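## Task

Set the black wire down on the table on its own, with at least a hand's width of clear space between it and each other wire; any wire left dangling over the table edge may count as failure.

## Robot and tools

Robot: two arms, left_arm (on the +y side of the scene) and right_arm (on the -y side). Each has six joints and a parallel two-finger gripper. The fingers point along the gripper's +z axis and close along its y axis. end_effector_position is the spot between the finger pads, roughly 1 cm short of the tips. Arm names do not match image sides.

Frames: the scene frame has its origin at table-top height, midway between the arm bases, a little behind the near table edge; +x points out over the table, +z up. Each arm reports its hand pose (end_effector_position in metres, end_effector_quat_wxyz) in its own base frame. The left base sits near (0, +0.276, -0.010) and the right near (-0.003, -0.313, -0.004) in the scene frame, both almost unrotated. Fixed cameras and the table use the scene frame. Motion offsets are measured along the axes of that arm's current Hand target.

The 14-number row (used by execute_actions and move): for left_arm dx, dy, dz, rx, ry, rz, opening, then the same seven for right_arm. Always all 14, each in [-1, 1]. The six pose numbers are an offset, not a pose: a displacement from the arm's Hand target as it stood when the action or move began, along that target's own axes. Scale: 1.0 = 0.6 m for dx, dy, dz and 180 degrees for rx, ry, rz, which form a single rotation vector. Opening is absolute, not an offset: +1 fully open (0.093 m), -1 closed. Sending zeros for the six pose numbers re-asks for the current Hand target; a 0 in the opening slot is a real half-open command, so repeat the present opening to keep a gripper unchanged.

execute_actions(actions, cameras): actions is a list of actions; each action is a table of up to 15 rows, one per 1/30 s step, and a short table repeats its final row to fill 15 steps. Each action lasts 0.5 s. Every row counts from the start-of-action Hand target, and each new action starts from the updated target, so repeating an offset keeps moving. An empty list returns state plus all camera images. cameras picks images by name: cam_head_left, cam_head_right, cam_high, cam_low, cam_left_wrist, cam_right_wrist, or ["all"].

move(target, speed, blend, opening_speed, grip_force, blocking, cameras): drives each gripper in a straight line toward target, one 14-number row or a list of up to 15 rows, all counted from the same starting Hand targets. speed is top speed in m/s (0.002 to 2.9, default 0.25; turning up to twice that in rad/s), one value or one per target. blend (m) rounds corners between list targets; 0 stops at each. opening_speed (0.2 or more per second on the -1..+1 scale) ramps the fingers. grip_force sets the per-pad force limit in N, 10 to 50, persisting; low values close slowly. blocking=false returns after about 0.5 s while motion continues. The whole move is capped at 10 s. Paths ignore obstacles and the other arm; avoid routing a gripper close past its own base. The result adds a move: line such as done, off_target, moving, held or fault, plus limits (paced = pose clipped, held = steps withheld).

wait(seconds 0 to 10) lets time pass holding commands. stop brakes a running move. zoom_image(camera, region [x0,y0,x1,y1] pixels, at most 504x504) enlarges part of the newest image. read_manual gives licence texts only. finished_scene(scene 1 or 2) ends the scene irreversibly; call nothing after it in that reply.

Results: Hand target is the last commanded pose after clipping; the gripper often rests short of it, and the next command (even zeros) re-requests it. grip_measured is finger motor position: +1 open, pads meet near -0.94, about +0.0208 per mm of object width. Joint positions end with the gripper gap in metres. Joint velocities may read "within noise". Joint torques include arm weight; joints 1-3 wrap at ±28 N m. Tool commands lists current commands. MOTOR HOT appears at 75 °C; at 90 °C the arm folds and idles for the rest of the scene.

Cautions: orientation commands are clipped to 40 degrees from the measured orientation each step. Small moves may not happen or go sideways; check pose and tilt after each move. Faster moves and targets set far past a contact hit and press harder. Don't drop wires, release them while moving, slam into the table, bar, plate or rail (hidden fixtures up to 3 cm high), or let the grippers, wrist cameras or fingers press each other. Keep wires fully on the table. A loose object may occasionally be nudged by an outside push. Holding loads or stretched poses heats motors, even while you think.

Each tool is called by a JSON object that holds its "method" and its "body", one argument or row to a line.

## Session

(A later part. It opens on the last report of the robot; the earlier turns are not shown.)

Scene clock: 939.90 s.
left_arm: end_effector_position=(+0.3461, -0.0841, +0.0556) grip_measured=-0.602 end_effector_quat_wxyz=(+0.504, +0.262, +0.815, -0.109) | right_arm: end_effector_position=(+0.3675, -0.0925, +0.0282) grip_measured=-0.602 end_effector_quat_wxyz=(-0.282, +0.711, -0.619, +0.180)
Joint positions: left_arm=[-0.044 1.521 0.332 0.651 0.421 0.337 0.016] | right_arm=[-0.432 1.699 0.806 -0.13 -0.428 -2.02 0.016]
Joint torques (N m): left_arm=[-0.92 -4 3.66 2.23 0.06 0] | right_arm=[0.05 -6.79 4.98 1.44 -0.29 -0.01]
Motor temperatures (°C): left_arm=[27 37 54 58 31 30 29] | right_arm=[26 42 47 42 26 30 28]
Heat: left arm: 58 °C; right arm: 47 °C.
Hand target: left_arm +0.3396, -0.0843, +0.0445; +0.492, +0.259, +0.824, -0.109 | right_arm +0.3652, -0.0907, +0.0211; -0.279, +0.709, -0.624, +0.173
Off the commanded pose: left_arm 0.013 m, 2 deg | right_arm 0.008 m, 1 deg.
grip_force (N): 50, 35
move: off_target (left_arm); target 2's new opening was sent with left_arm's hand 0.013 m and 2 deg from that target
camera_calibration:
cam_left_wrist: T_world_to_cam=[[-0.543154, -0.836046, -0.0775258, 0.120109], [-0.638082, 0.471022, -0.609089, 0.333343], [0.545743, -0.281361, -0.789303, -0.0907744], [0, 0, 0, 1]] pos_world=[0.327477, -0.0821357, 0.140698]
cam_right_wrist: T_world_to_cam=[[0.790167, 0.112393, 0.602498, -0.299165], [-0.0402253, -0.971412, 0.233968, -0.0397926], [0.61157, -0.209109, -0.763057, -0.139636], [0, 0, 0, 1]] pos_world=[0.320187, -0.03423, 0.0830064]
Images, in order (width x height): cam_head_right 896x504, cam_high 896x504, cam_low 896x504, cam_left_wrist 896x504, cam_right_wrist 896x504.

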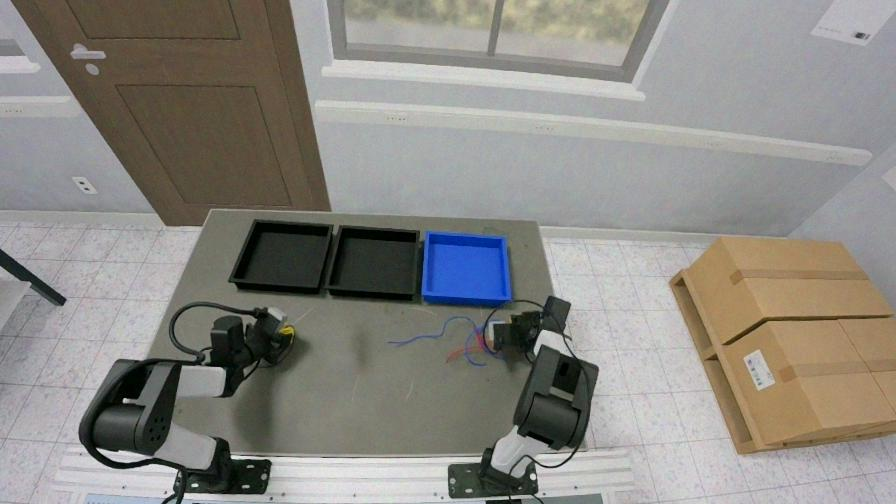

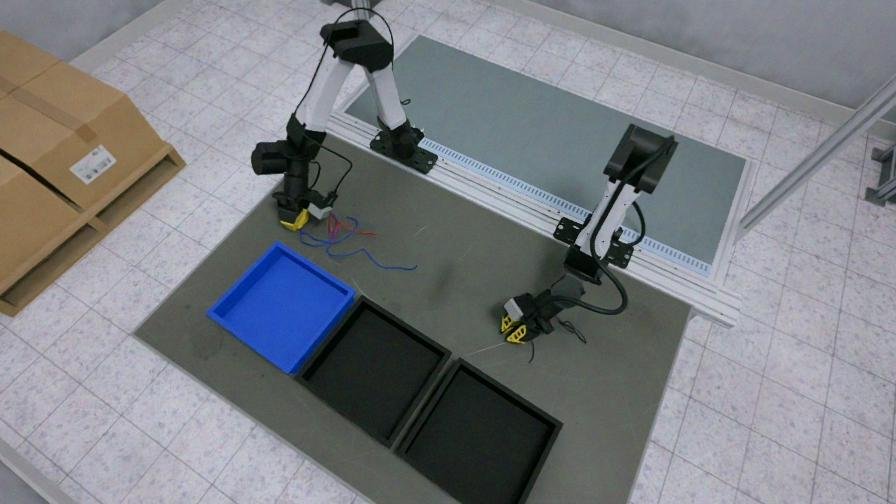

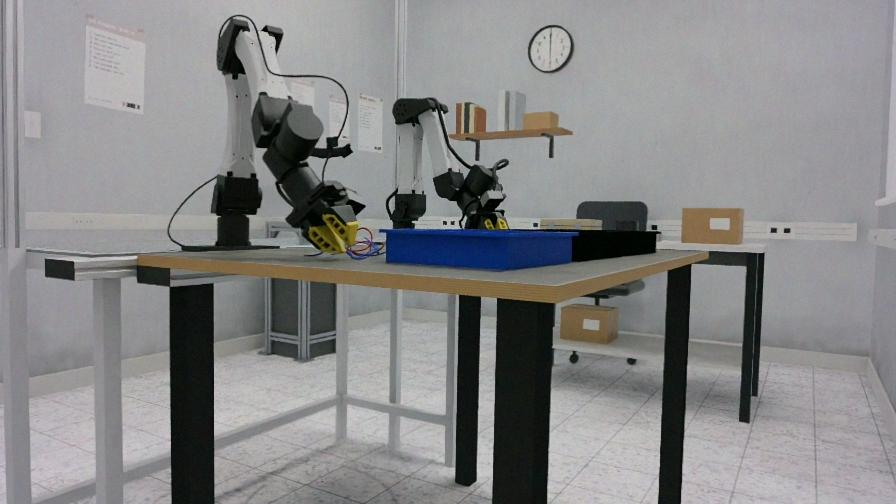

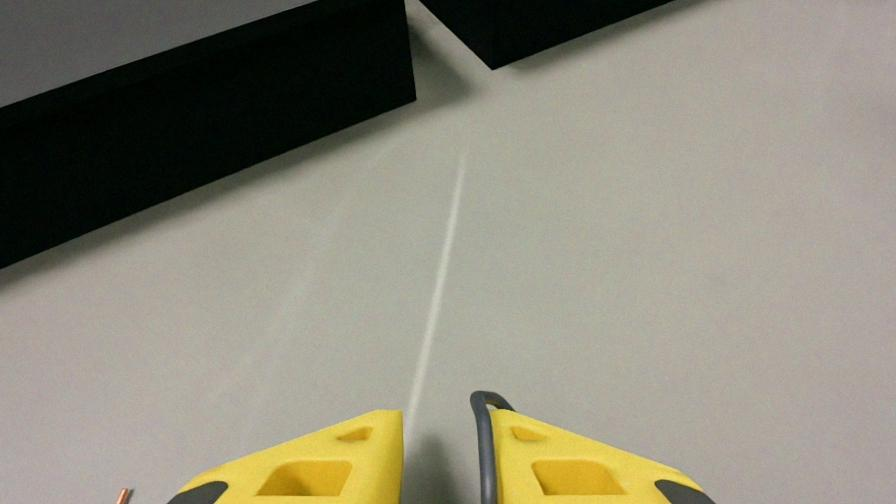

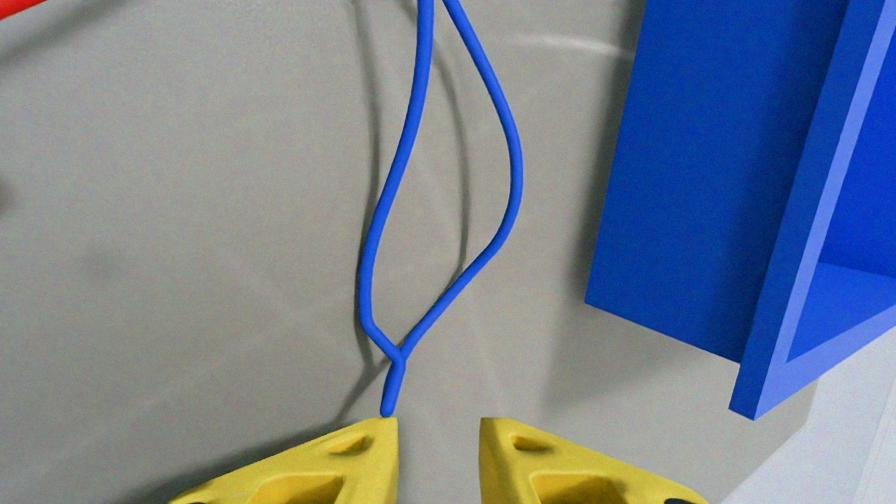

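{"method": "move", "body": {
  "target": [0,0,-0.13,0,0,0,-0.6,0,0,-0.13,0,0,0,-0.6],
  "speed": 0.08,
  "cameras": ["cam_left_wrist","cam_right_wrist"]
}}

Scene clock: 947.83 s.
left_arm: end_effector_position=(+0.2860, -0.0509, +0.0861) grip_measured=-0.602 end_effector_quat_wxyz=(+0.495, +0.258, +0.823, -0.105) | right_arm: end_effector_position=(+0.3199, -0.1041, +0.0768) grip_measured=-0.602 end_effector_quat_wxyz=(-0.274, +0.700, -0.636, +0.174)
Joint positions: left_arm=[0.134 1.016 0.247 0.159 0.555 0.447 0.016] | right_arm=[-0.538 1.458 0.806 -0.425 -0.458 -2.087 0.016]
Joint torques (N m): left_arm=[0.91 -3.19 5.76 1.92 0.45 0.14] | right_arm=[-0.7 -7.34 6.98 1.07 -0.46 -0.15]
Motor temperatures (°C): left_arm=[27 37 53 59 31 30 29] | right_arm=[26 42 47 42 26 30 28]
Heat: left arm: 59 °C; right arm: 47 °C.
Hand target: left_arm +0.2807, -0.0505, +0.0830; +0.492, +0.259, +0.824, -0.109 | right_arm +0.3189, -0.1046, +0.0822; -0.279, +0.709, -0.624, +0.173
Off the commanded pose: left_arm 0.006 m, 1 deg | right_arm 0.006 m, 2 deg.
joint sent to its limit (right arm) — joint 6 (wrist roll), lower limit. The joint targets still meet the commanded pose.
grip_force (N): 50, 35
move: done
camera_calibration:
cam_left_wrist: T_world_to_cam=[[-0.534062, -0.842251, -0.0734205, 0.114169], [-0.656796, 0.468008, -0.591259, 0.30169], [0.53235, -0.267547, -0.803133, -0.0187429], [0, 0, 0, 1]] pos_world=[0.2691, -0.0500491, 0.171707]
cam_right_wrist: T_world_to_cam=[[0.80821, 0.0763722, 0.583921, -0.297562], [-0.0720845, -0.971268, 0.226807, -0.05368], [0.584466, -0.225399, -0.779484, -0.0676679], [0, 0, 0, 1]] pos_world=[0.276172, -0.0446646, 0.133181]
Images, in order (width x height): cam_left_wrist 896x504, cam_right_wrist 896x504.

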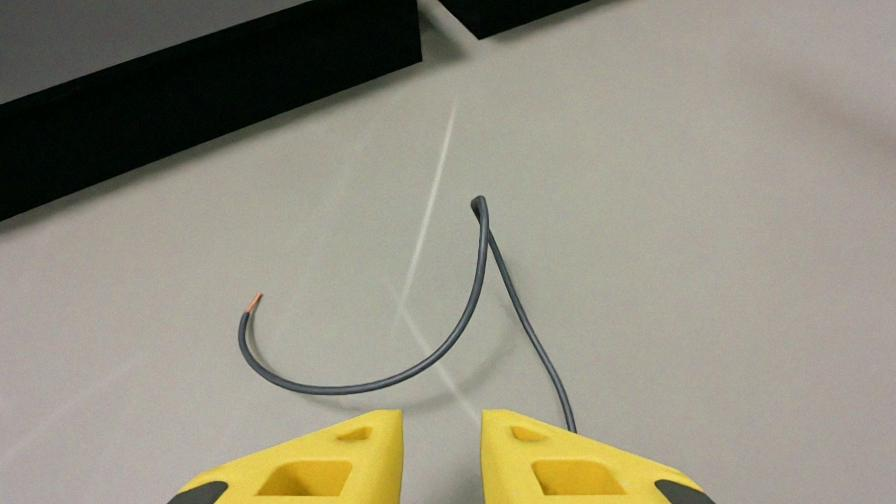

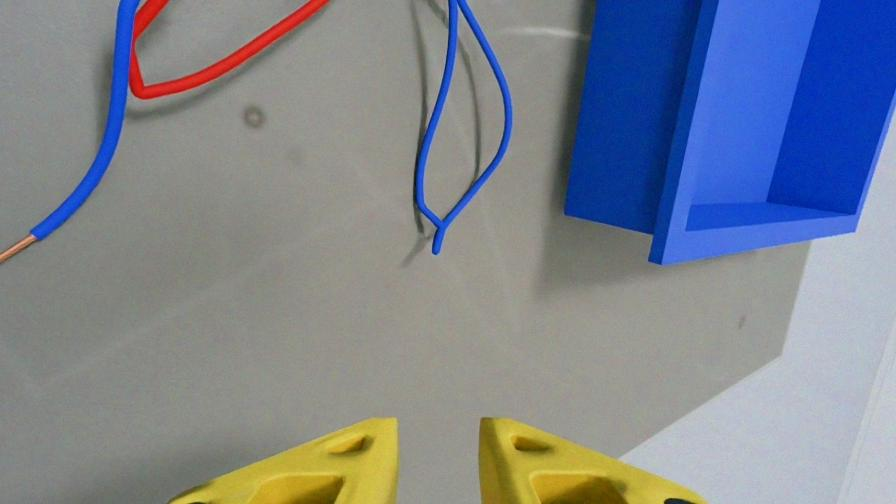

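{"method": "move", "body": {
  "target": [-0.1734, 0.015, -0.0984, 0, 0, 0, -0.6, -0.0206, -0.1224, -0.1568, 0, 0, 0, -0.6],
  "speed": 0.15,
  "cameras": ["all"]
}}

Scene clock: 962.47 s.
left_arm: end_effector_position=(+0.2799, -0.0518, +0.1921) grip_measured=-0.602 end_effector_quat_wxyz=(+0.485, +0.256, +0.829, -0.110) | right_arm: end_effector_position=(+0.3188, -0.1029, +0.1926) grip_measured=-0.602 end_effector_quat_wxyz=(-0.274, +0.700, -0.637, +0.169)
Joint positions: left_arm=[0.134 0.841 0.644 -0.441 0.555 0.447 0.016] | right_arm=[-0.538 1.382 1.216 -0.922 -0.462 -2.087 0.016]
Joint torques (N m): left_arm=[0.87 -1.28 9.68 1.86 0.44 0.14] | right_arm=[-0.62 -6.43 8.72 1.08 -0.4 -0.16]
Motor temperatures (°C): left_arm=[27 36 53 58 31 30 29] | right_arm=[26 43 48 40 27 30 27]
Heat: left arm: 58 °C; right arm: 48 °C.
Hand target: left_arm +0.2808, -0.0506, +0.2029; +0.492, +0.259, +0.824, -0.109 | right_arm +0.3189, -0.1045, +0.2021; -0.279, +0.709, -0.624, +0.173
Off the commanded pose: left_arm 0.011 m, 1 deg | right_arm 0.010 m, 2 deg.
joint sent to its limit (right arm) — joint 6 (wrist roll), lower limit. The joint targets still meet the commanded pose.
grip_force (N): 50, 35
move: off_target (left_arm)
camera_calibration:
cam_left_wrist: T_world_to_cam=[[-0.53576, -0.842482, -0.0564336, 0.115208], [-0.672009, 0.465908, -0.575616, 0.361917], [0.511239, -0.270468, -0.81577, 0.0776088], [0, 0, 0, 1]] pos_world=[0.265259, -0.0505687, 0.278138]
cam_right_wrist: T_world_to_cam=[[0.812216, 0.0739025, 0.578656, -0.364952], [-0.0682992, -0.973074, 0.220142, -0.0789651], [0.579344, -0.218324, -0.785299, 0.0269993], [0, 0, 0, 1]] pos_world=[0.275385, -0.0439734, 0.249768]

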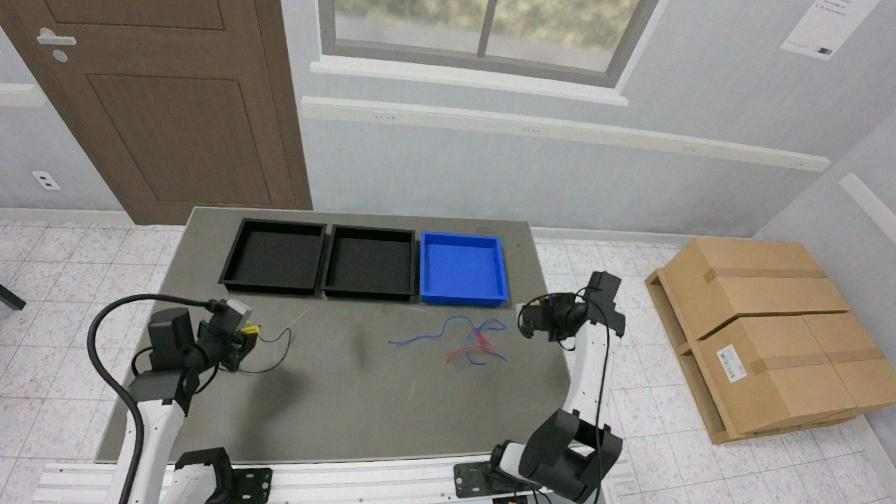

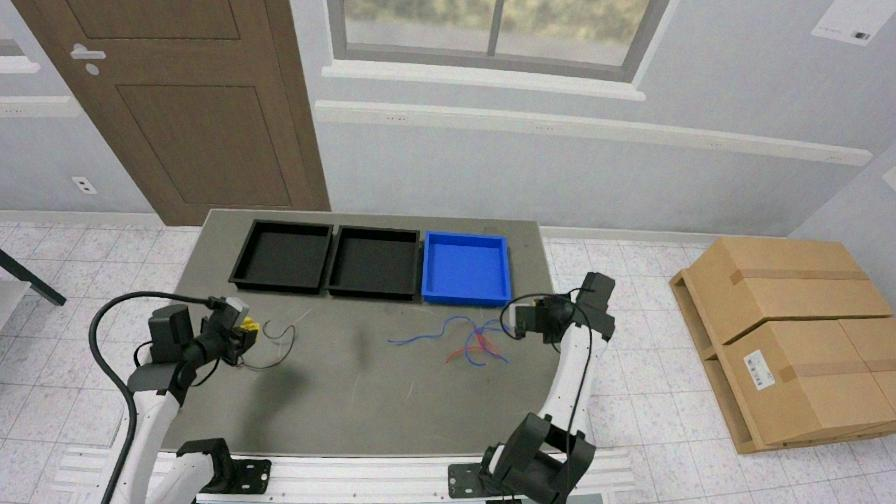

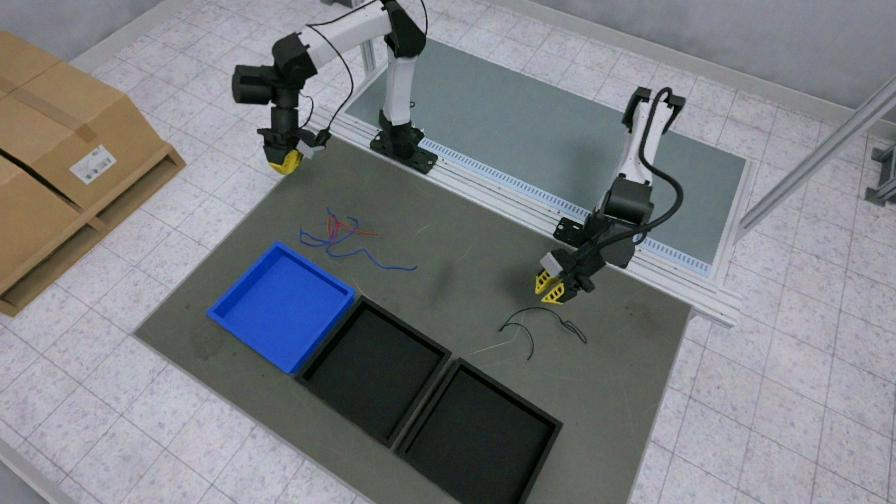

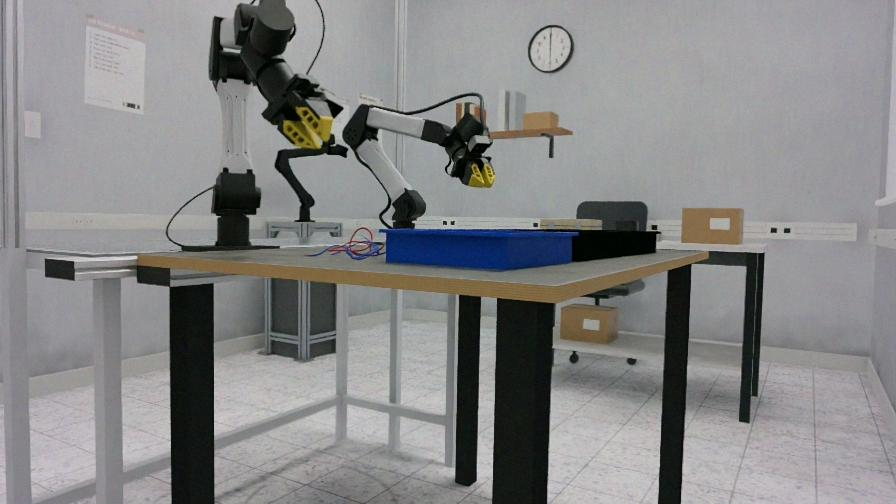

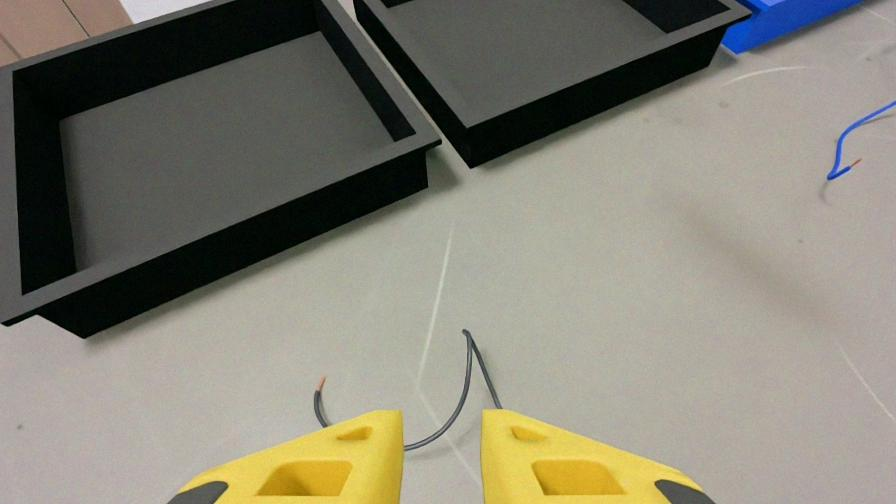

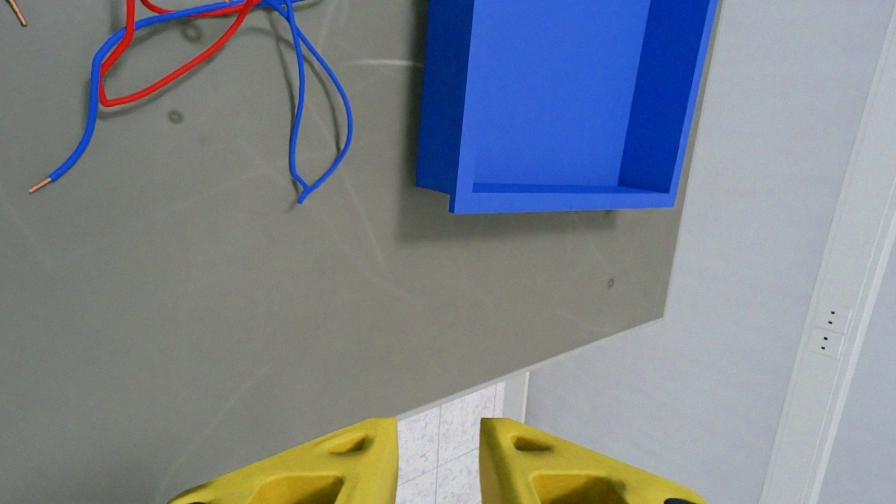

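{"method": "zoom_image", "body": {
  "camera": "cam_high",
  "region": [440, 230, 680, 400]
}}

{"method": "zoom_image", "body": {
  "camera": "cam_head_right",
  "region": [180, 280, 420, 415]
}}

Scaled by 2.100.

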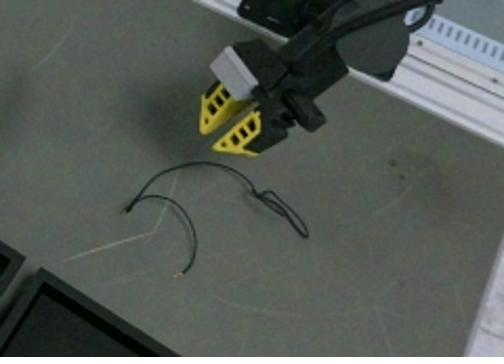

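Scaled by 2.100.

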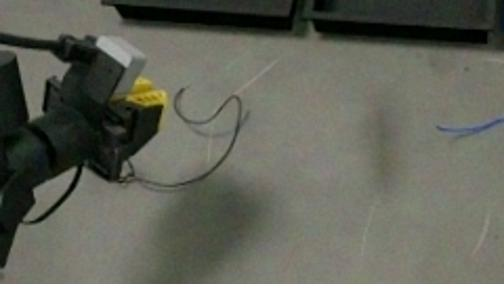

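{"method": "move", "body": {
  "target": [0.0572, -0.0182, 0.177, 0, 0, 0, -0.9, 0, 0, 0, 0, 0, 0, -0.6],
  "speed": 0.15,
  "cameras": ["cam_left_wrist", "cam_high", "cam_head_right"]
}}

Scene clock: 1025.73 s.
left_arm: end_effector_position=(+0.3454, -0.0947, +0.1309) grip_measured=-0.898 end_effector_quat_wxyz=(+0.501, +0.262, +0.817, -0.111) | right_arm: end_effector_position=(+0.3188, -0.1028, +0.1925) grip_measured=-0.602 end_effector_quat_wxyz=(-0.274, +0.700, -0.637, +0.168)
Joint positions: left_arm=[-0.092 1.219 0.514 0.17 0.381 0.31 0.002] | right_arm=[-0.538 1.382 1.216 -0.922 -0.462 -2.087 0.016]
Joint torques (N m): left_arm=[-0.92 -3.29 5.33 2.3 0.03 0] | right_arm=[-0.62 -6.43 8.75 1.07 -0.43 -0.15]
Motor temperatures (°C): left_arm=[27 35 57 55 31 30 28] | right_arm=[26 40 50 38 27 30 27]
Heat: left arm: 57 °C; right arm: 50 °C.
Hand target: left_arm +0.3419, -0.0949, +0.1200; +0.492, +0.259, +0.824, -0.109 | right_arm +0.3189, -0.1045, +0.2021; -0.279, +0.709, -0.624, +0.173
Off the commanded pose: left_arm 0.011 m, 1 deg | right_arm 0.010 m, 2 deg.
joint sent to its limit (right arm) — joint 6 (wrist roll), lower limit. The joint targets still meet the commanded pose.
grip_force (N): 50, 35
move: off_target (left_arm)
camera_calibration:
cam_left_wrist: T_world_to_cam=[[-0.544238, -0.835722, -0.0733054, 0.116462], [-0.642417, 0.471356, -0.604255, 0.384734], [0.539542, -0.281766, -0.793412, -0.0313079], [0, 0, 0, 1]] pos_world=[0.327435, -0.0928382, 0.216175]
Images, in order (width x height): cam_head_right 896x504, cam_high 896x504, cam_left_wrist 896x504.

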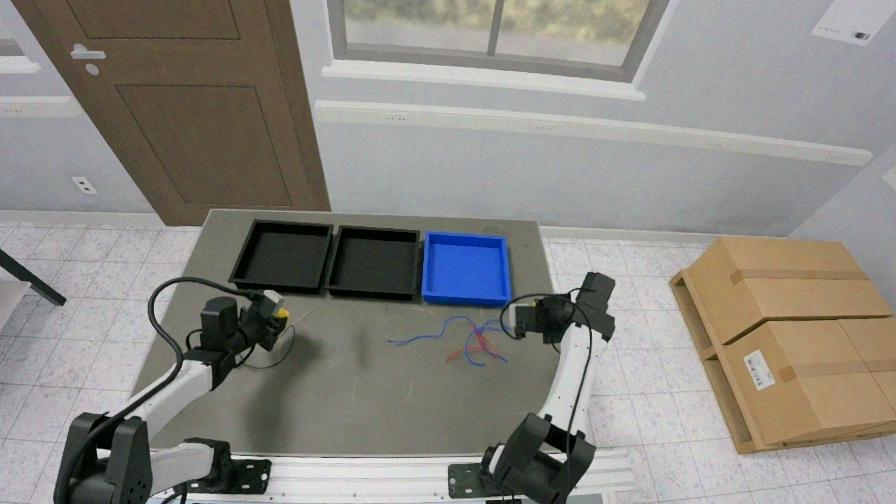

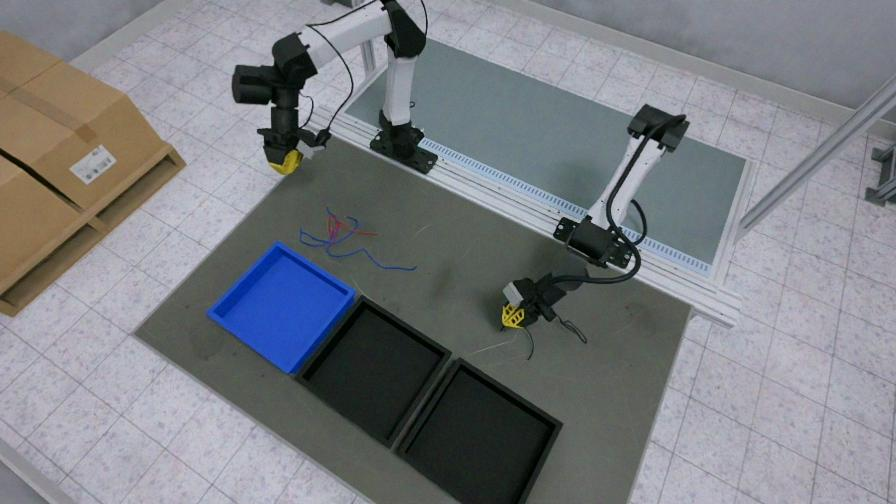

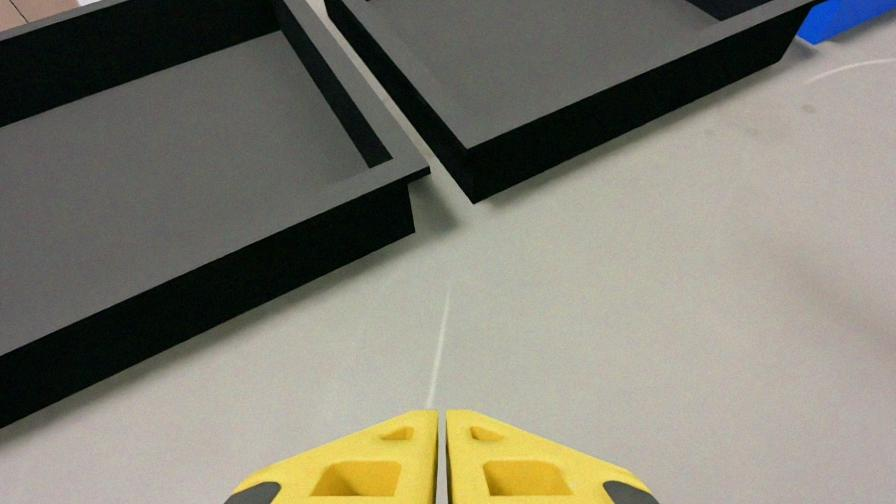

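{"method": "zoom_image", "body": {
  "camera": "cam_high",
  "region": [440, 250, 620, 400]
}}

{"method": "zoom_image", "body": {
  "camera": "cam_head_right",
  "region": [230, 280, 350, 390]
}}

Scaled by 2.800.

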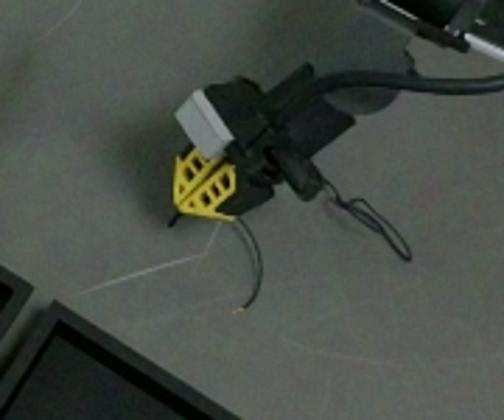

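Scaled by 4.200.

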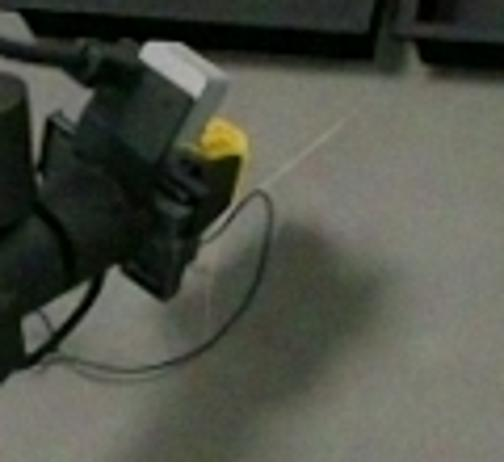

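{"method": "move", "body": {
  "target": [0.1002, -0.0328, 0.0722, 0, 0, 0, -0.9, 0, 0, 0, 0, 0, 0, -0.6],
  "speed": 0.08,
  "cameras": ["cam_left_wrist", "cam_high", "cam_head_right"]
}}

{"method": "zoom_image", "body": {
  "camera": "cam_high",
  "region": [440, 250, 620, 400]
}}

Scene clock: 1038.13 s.
left_arm: end_effector_position=(+0.3475, -0.1117, +0.0559) grip_measured=-0.898 end_effector_quat_wxyz=(+0.503, +0.262, +0.816, -0.111) | right_arm: end_effector_position=(+0.3188, -0.1028, +0.1925) grip_measured=-0.602 end_effector_quat_wxyz=(-0.274, +0.700, -0.637, +0.168)
Joint positions: left_arm=[-0.166 1.542 0.345 0.681 0.319 0.269 0.002] | right_arm=[-0.538 1.382 1.216 -0.922 -0.462 -2.087 0.016]
Joint torques (N m): left_arm=[-0.98 -4.21 3.62 2.29 0 0] | right_arm=[-0.65 -6.39 8.72 1.05 -0.4 -0.16]
Motor temperatures (°C): left_arm=[27 35 56 57 31 30 28] | right_arm=[26 40 51 38 27 30 27]
Heat: left arm: 57 °C; right arm: 51 °C.
Hand target: left_arm +0.3411, -0.1110, +0.0450; +0.492, +0.259, +0.824, -0.109 | right_arm +0.3189, -0.1045, +0.2021; -0.279, +0.709, -0.624, +0.173
Off the commanded pose: left_arm 0.013 m, 2 deg | right_arm 0.010 m, 2 deg.
joint sent to its limit (right arm) — joint 6 (wrist roll), lower limit. The joint targets still meet the commanded pose.
grip_force (N): 50, 35
move: off_target (left_arm)
camera_calibration:
cam_left_wrist: T_world_to_cam=[[-0.544942, -0.83526, -0.0733369, 0.0982454], [-0.638956, 0.470315, -0.608718, 0.347683], [0.54293, -0.284857, -0.78999, -0.0982889], [0, 0, 0, 1]] pos_world=[0.329056, -0.109458, 0.141198]
Images, in order (width x height): cam_head_right 896x504, cam_high 896x504, cam_left_wrist 896x504.

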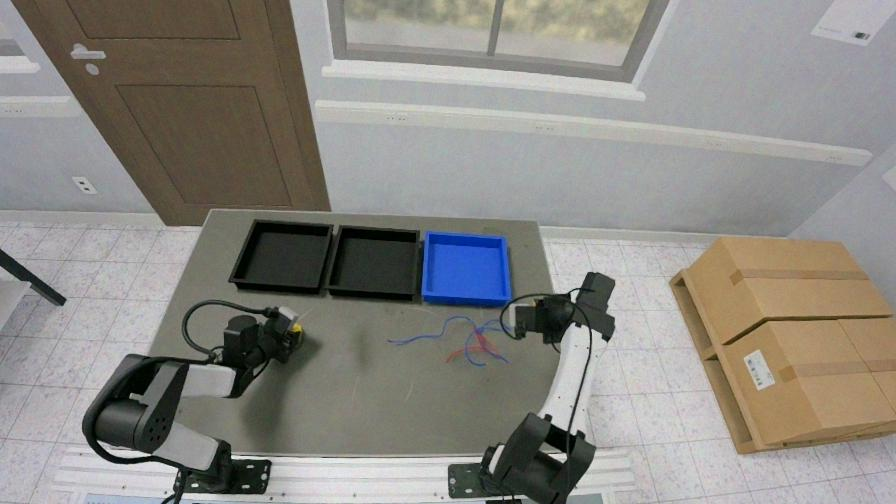

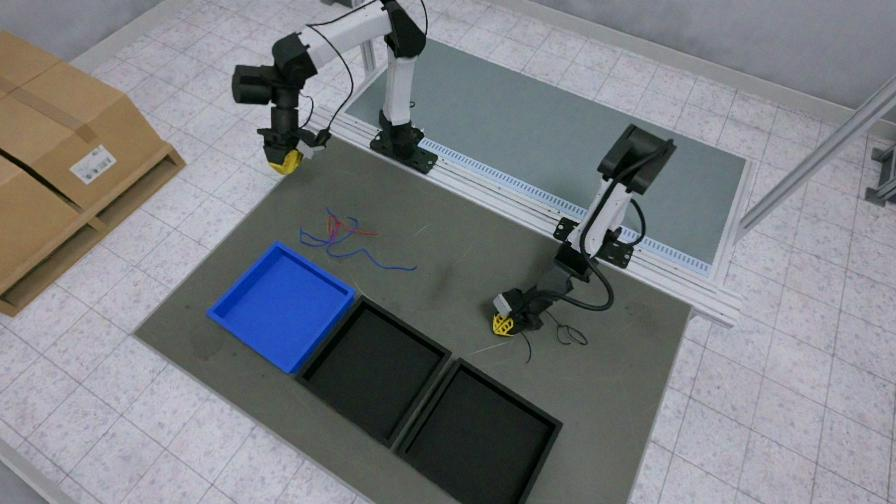

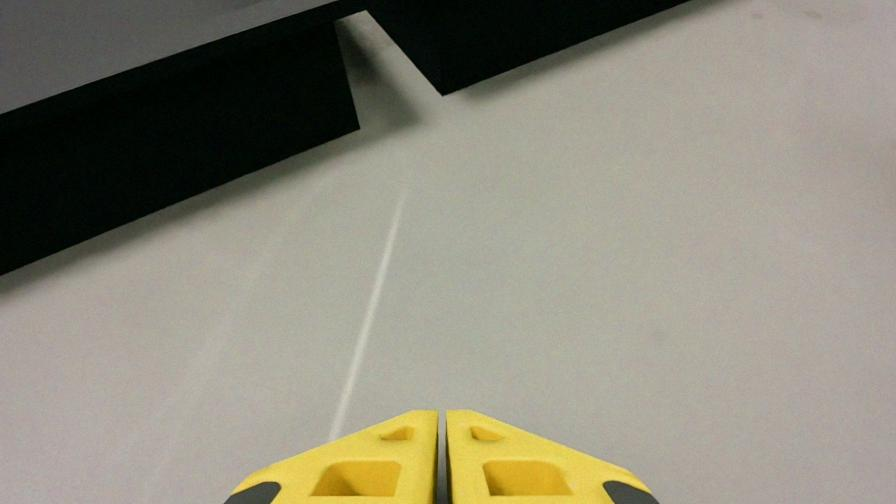

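Scaled by 2.800.

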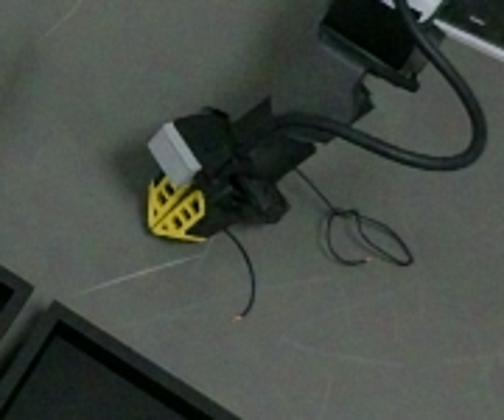

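{"method": "move", "body": {
  "target": [0.0145, -0.0013, 0.0082, 0, 0, 0, -0.9, 0, 0, 0, 0, 0, 0, -0.6],
  "speed": 0.05,
  "cameras": ["cam_high"]
}}

{"method": "zoom_image", "body": {
  "camera": "cam_high",
  "region": [440, 250, 620, 400]
}}

Scene clock: 1041.87 s.
left_arm: end_effector_position=(+0.3490, -0.1118, +0.0483) grip_measured=-0.898 end_effector_quat_wxyz=(+0.508, +0.262, +0.813, -0.110) | right_arm: end_effector_position=(+0.3188, -0.1028, +0.1925) grip_measured=-0.602 end_effector_quat_wxyz=(-0.274, +0.700, -0.637, +0.168)
Joint positions: left_arm=[-0.166 1.6 0.331 0.765 0.318 0.268 0.002] | right_arm=[-0.538 1.382 1.216 -0.922 -0.462 -2.087 0.016]
Joint torques (N m): left_arm=[-0.96 -4.16 3.29 2.23 0 0.01] | right_arm=[-0.69 -6.45 8.73 1.05 -0.41 -0.16]
Motor temperatures (°C): left_arm=[27 35 56 57 31 30 28] | right_arm=[26 40 51 38 27 30 27]
Heat: left arm: 57 °C; right arm: 51 °C.
Hand target: left_arm +0.3411, -0.1111, +0.0351; +0.492, +0.259, +0.824, -0.109 | right_arm +0.3189, -0.1045, +0.2021; -0.279, +0.709, -0.624, +0.173
Off the commanded pose: left_arm 0.016 m, 2 deg | right_arm 0.010 m, 2 deg.
joint sent to its limit (right arm) — joint 6 (wrist roll), lower limit. The joint targets still meet the commanded pose.
grip_force (N): 50, 35
move: off_target (left_arm)
Images, in order (width x height): cam_high 896x504.

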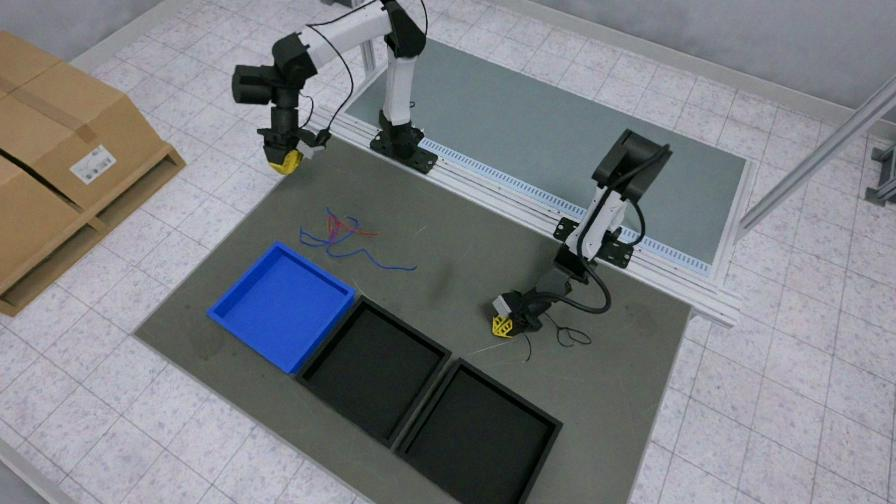

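Scaled by 2.800.

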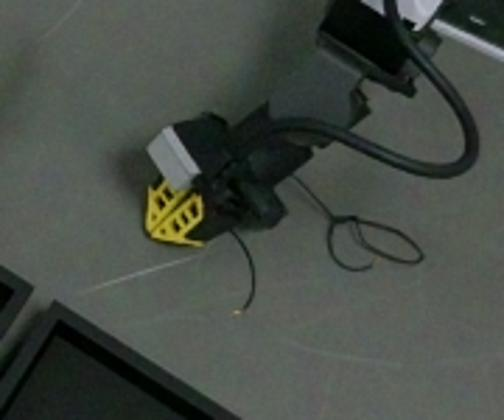

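{"method": "move", "body": {
  "target": [
    [-0.0578, 0.005, -0.0328, 0, 0, 0, -0.9, 0, 0, 0, 0, 0, 0, -0.6],
    [-0.2312, 0.02, -0.1312, 0, 0, 0, -0.9, 0, 0, 0, 0, 0, 0, -0.6]
  ],
  "speed": [0.05, 0.15],
  "blend": [0.01, 0],
  "cameras": ["all"]
}}

{"method": "zoom_image", "body": {
  "camera": "cam_high",
  "region": [440, 250, 620, 400]
}}

{"method": "zoom_image", "body": {
  "camera": "cam_head_right",
  "region": [180, 280, 420, 415]
}}

Scene clock: 1048.60 s.
left_arm: end_effector_position=(+0.3393, -0.1098, +0.1815) grip_measured=-0.898 end_effector_quat_wxyz=(+0.482, +0.259, +0.829, -0.114) | right_arm: end_effector_position=(+0.3188, -0.1028, +0.1925) grip_measured=-0.602 end_effector_quat_wxyz=(-0.274, +0.700, -0.637, +0.168)
Joint positions: left_arm=[-0.166 1.128 0.709 -0.146 0.316 0.264 0.002] | right_arm=[-0.538 1.382 1.216 -0.922 -0.462 -2.087 0.016]
Joint torques (N m): left_arm=[-1.09 -4.78 9.68 2.02 0.03 0.04] | right_arm=[-0.59 -6.39 8.7 1.08 -0.44 -0.16]
Motor temperatures (°C): left_arm=[27 35 55 58 31 30 28] | right_arm=[26 40 51 37 27 30 27]
Heat: left arm: 58 °C; right arm: 51 °C.
Hand target: left_arm +0.3411, -0.1113, +0.1949; +0.492, +0.259, +0.824, -0.109 | right_arm +0.3189, -0.1045, +0.2021; -0.279, +0.709, -0.624, +0.173
Off the commanded pose: left_arm 0.014 m, 1 deg | right_arm 0.010 m, 2 deg.
joint sent to its limit (right arm) — joint 6 (wrist roll), lower limit. The joint targets still meet the commanded pose.
grip_force (N): 50, 35
move: off_target (left_arm)
camera_calibration:
cam_left_wrist: T_world_to_cam=[[-0.543903, -0.837633, -0.050398, 0.099716], [-0.671785, 0.47063, -0.572025, 0.422417], [0.502866, -0.27727, -0.818686, 0.0254869], [0, 0, 0, 1]] pos_world=[0.325193, -0.10821, 0.267524]
cam_right_wrist: T_world_to_cam=[[0.812395, 0.0737013, 0.578431, -0.364961], [-0.0683167, -0.973118, 0.21994, -0.0788149], [0.579091, -0.218195, -0.785522, 0.0271514], [0, 0, 0, 1]] pos_world=[0.275385, -0.0438738, 0.249767]

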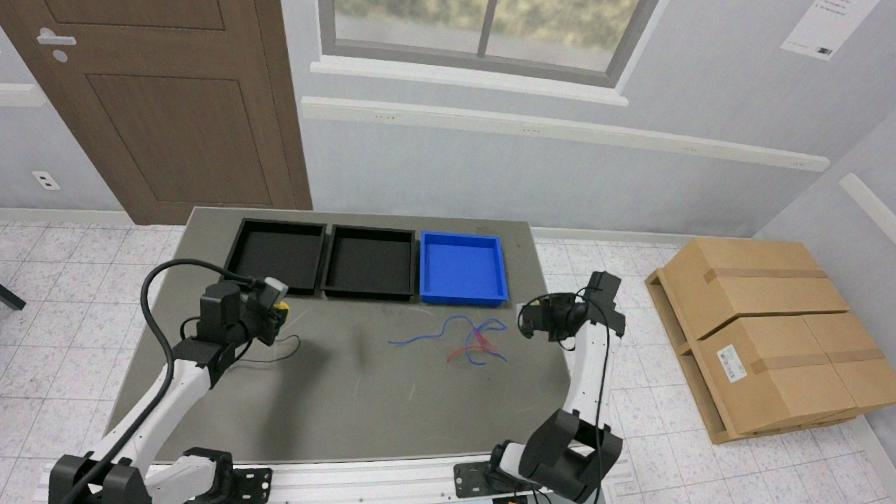

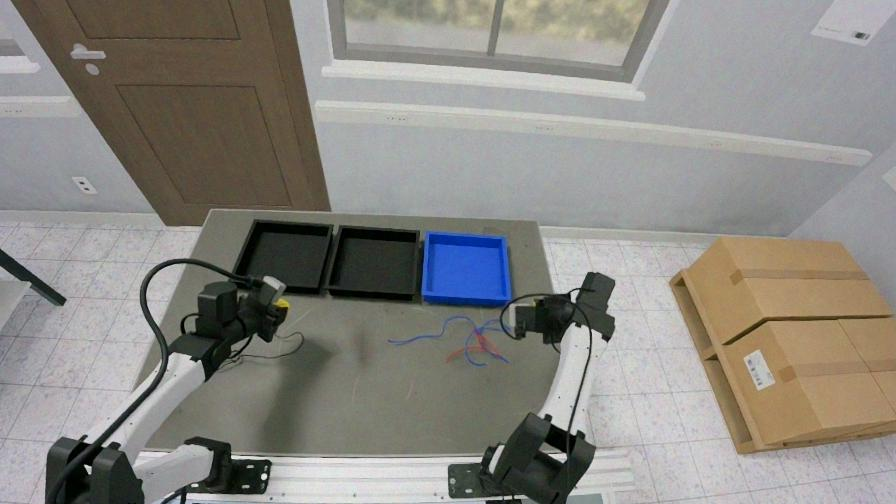

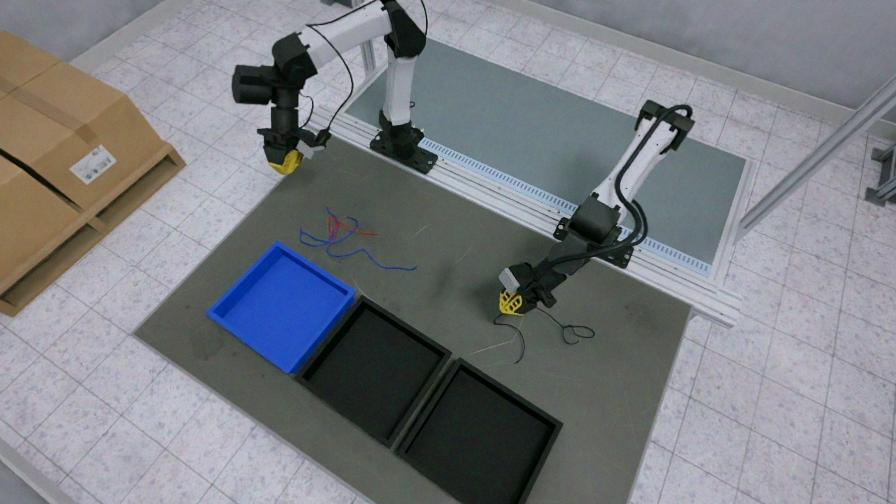

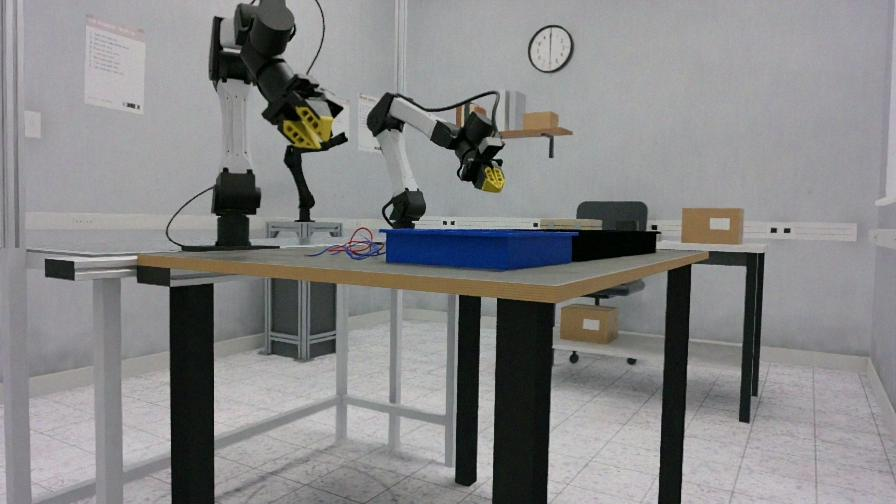

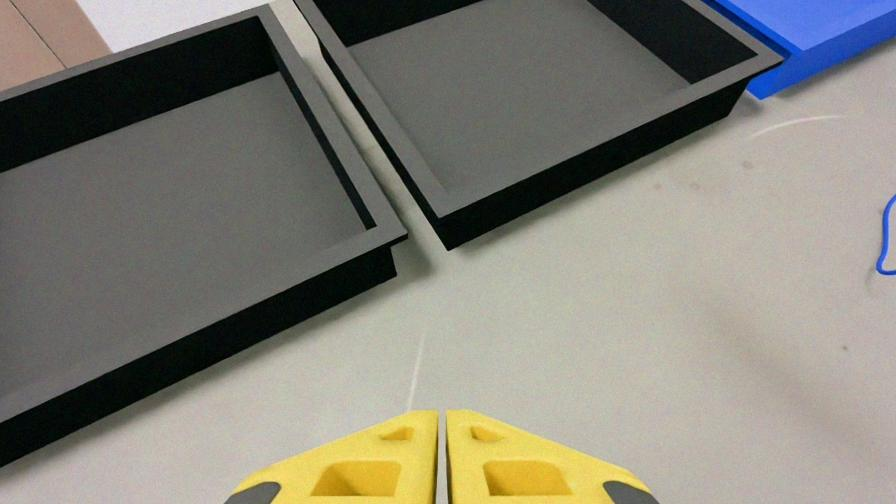

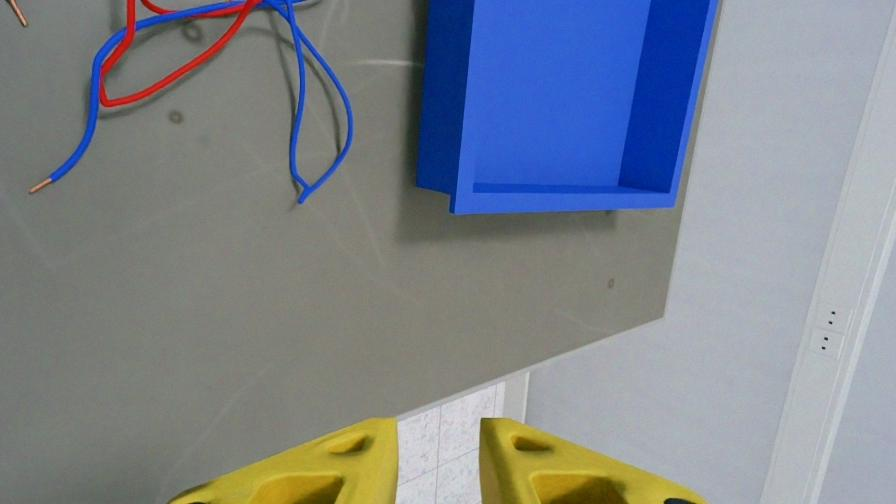

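Scaled by 2.800.

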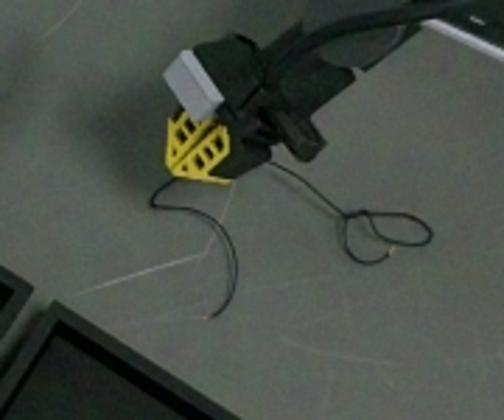

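Scaled by 2.100.

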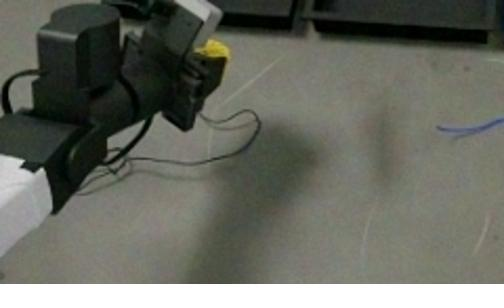

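{"method": "finished_scene", "body": {
  "scene": 2
}}

The scene is finished: the task was done.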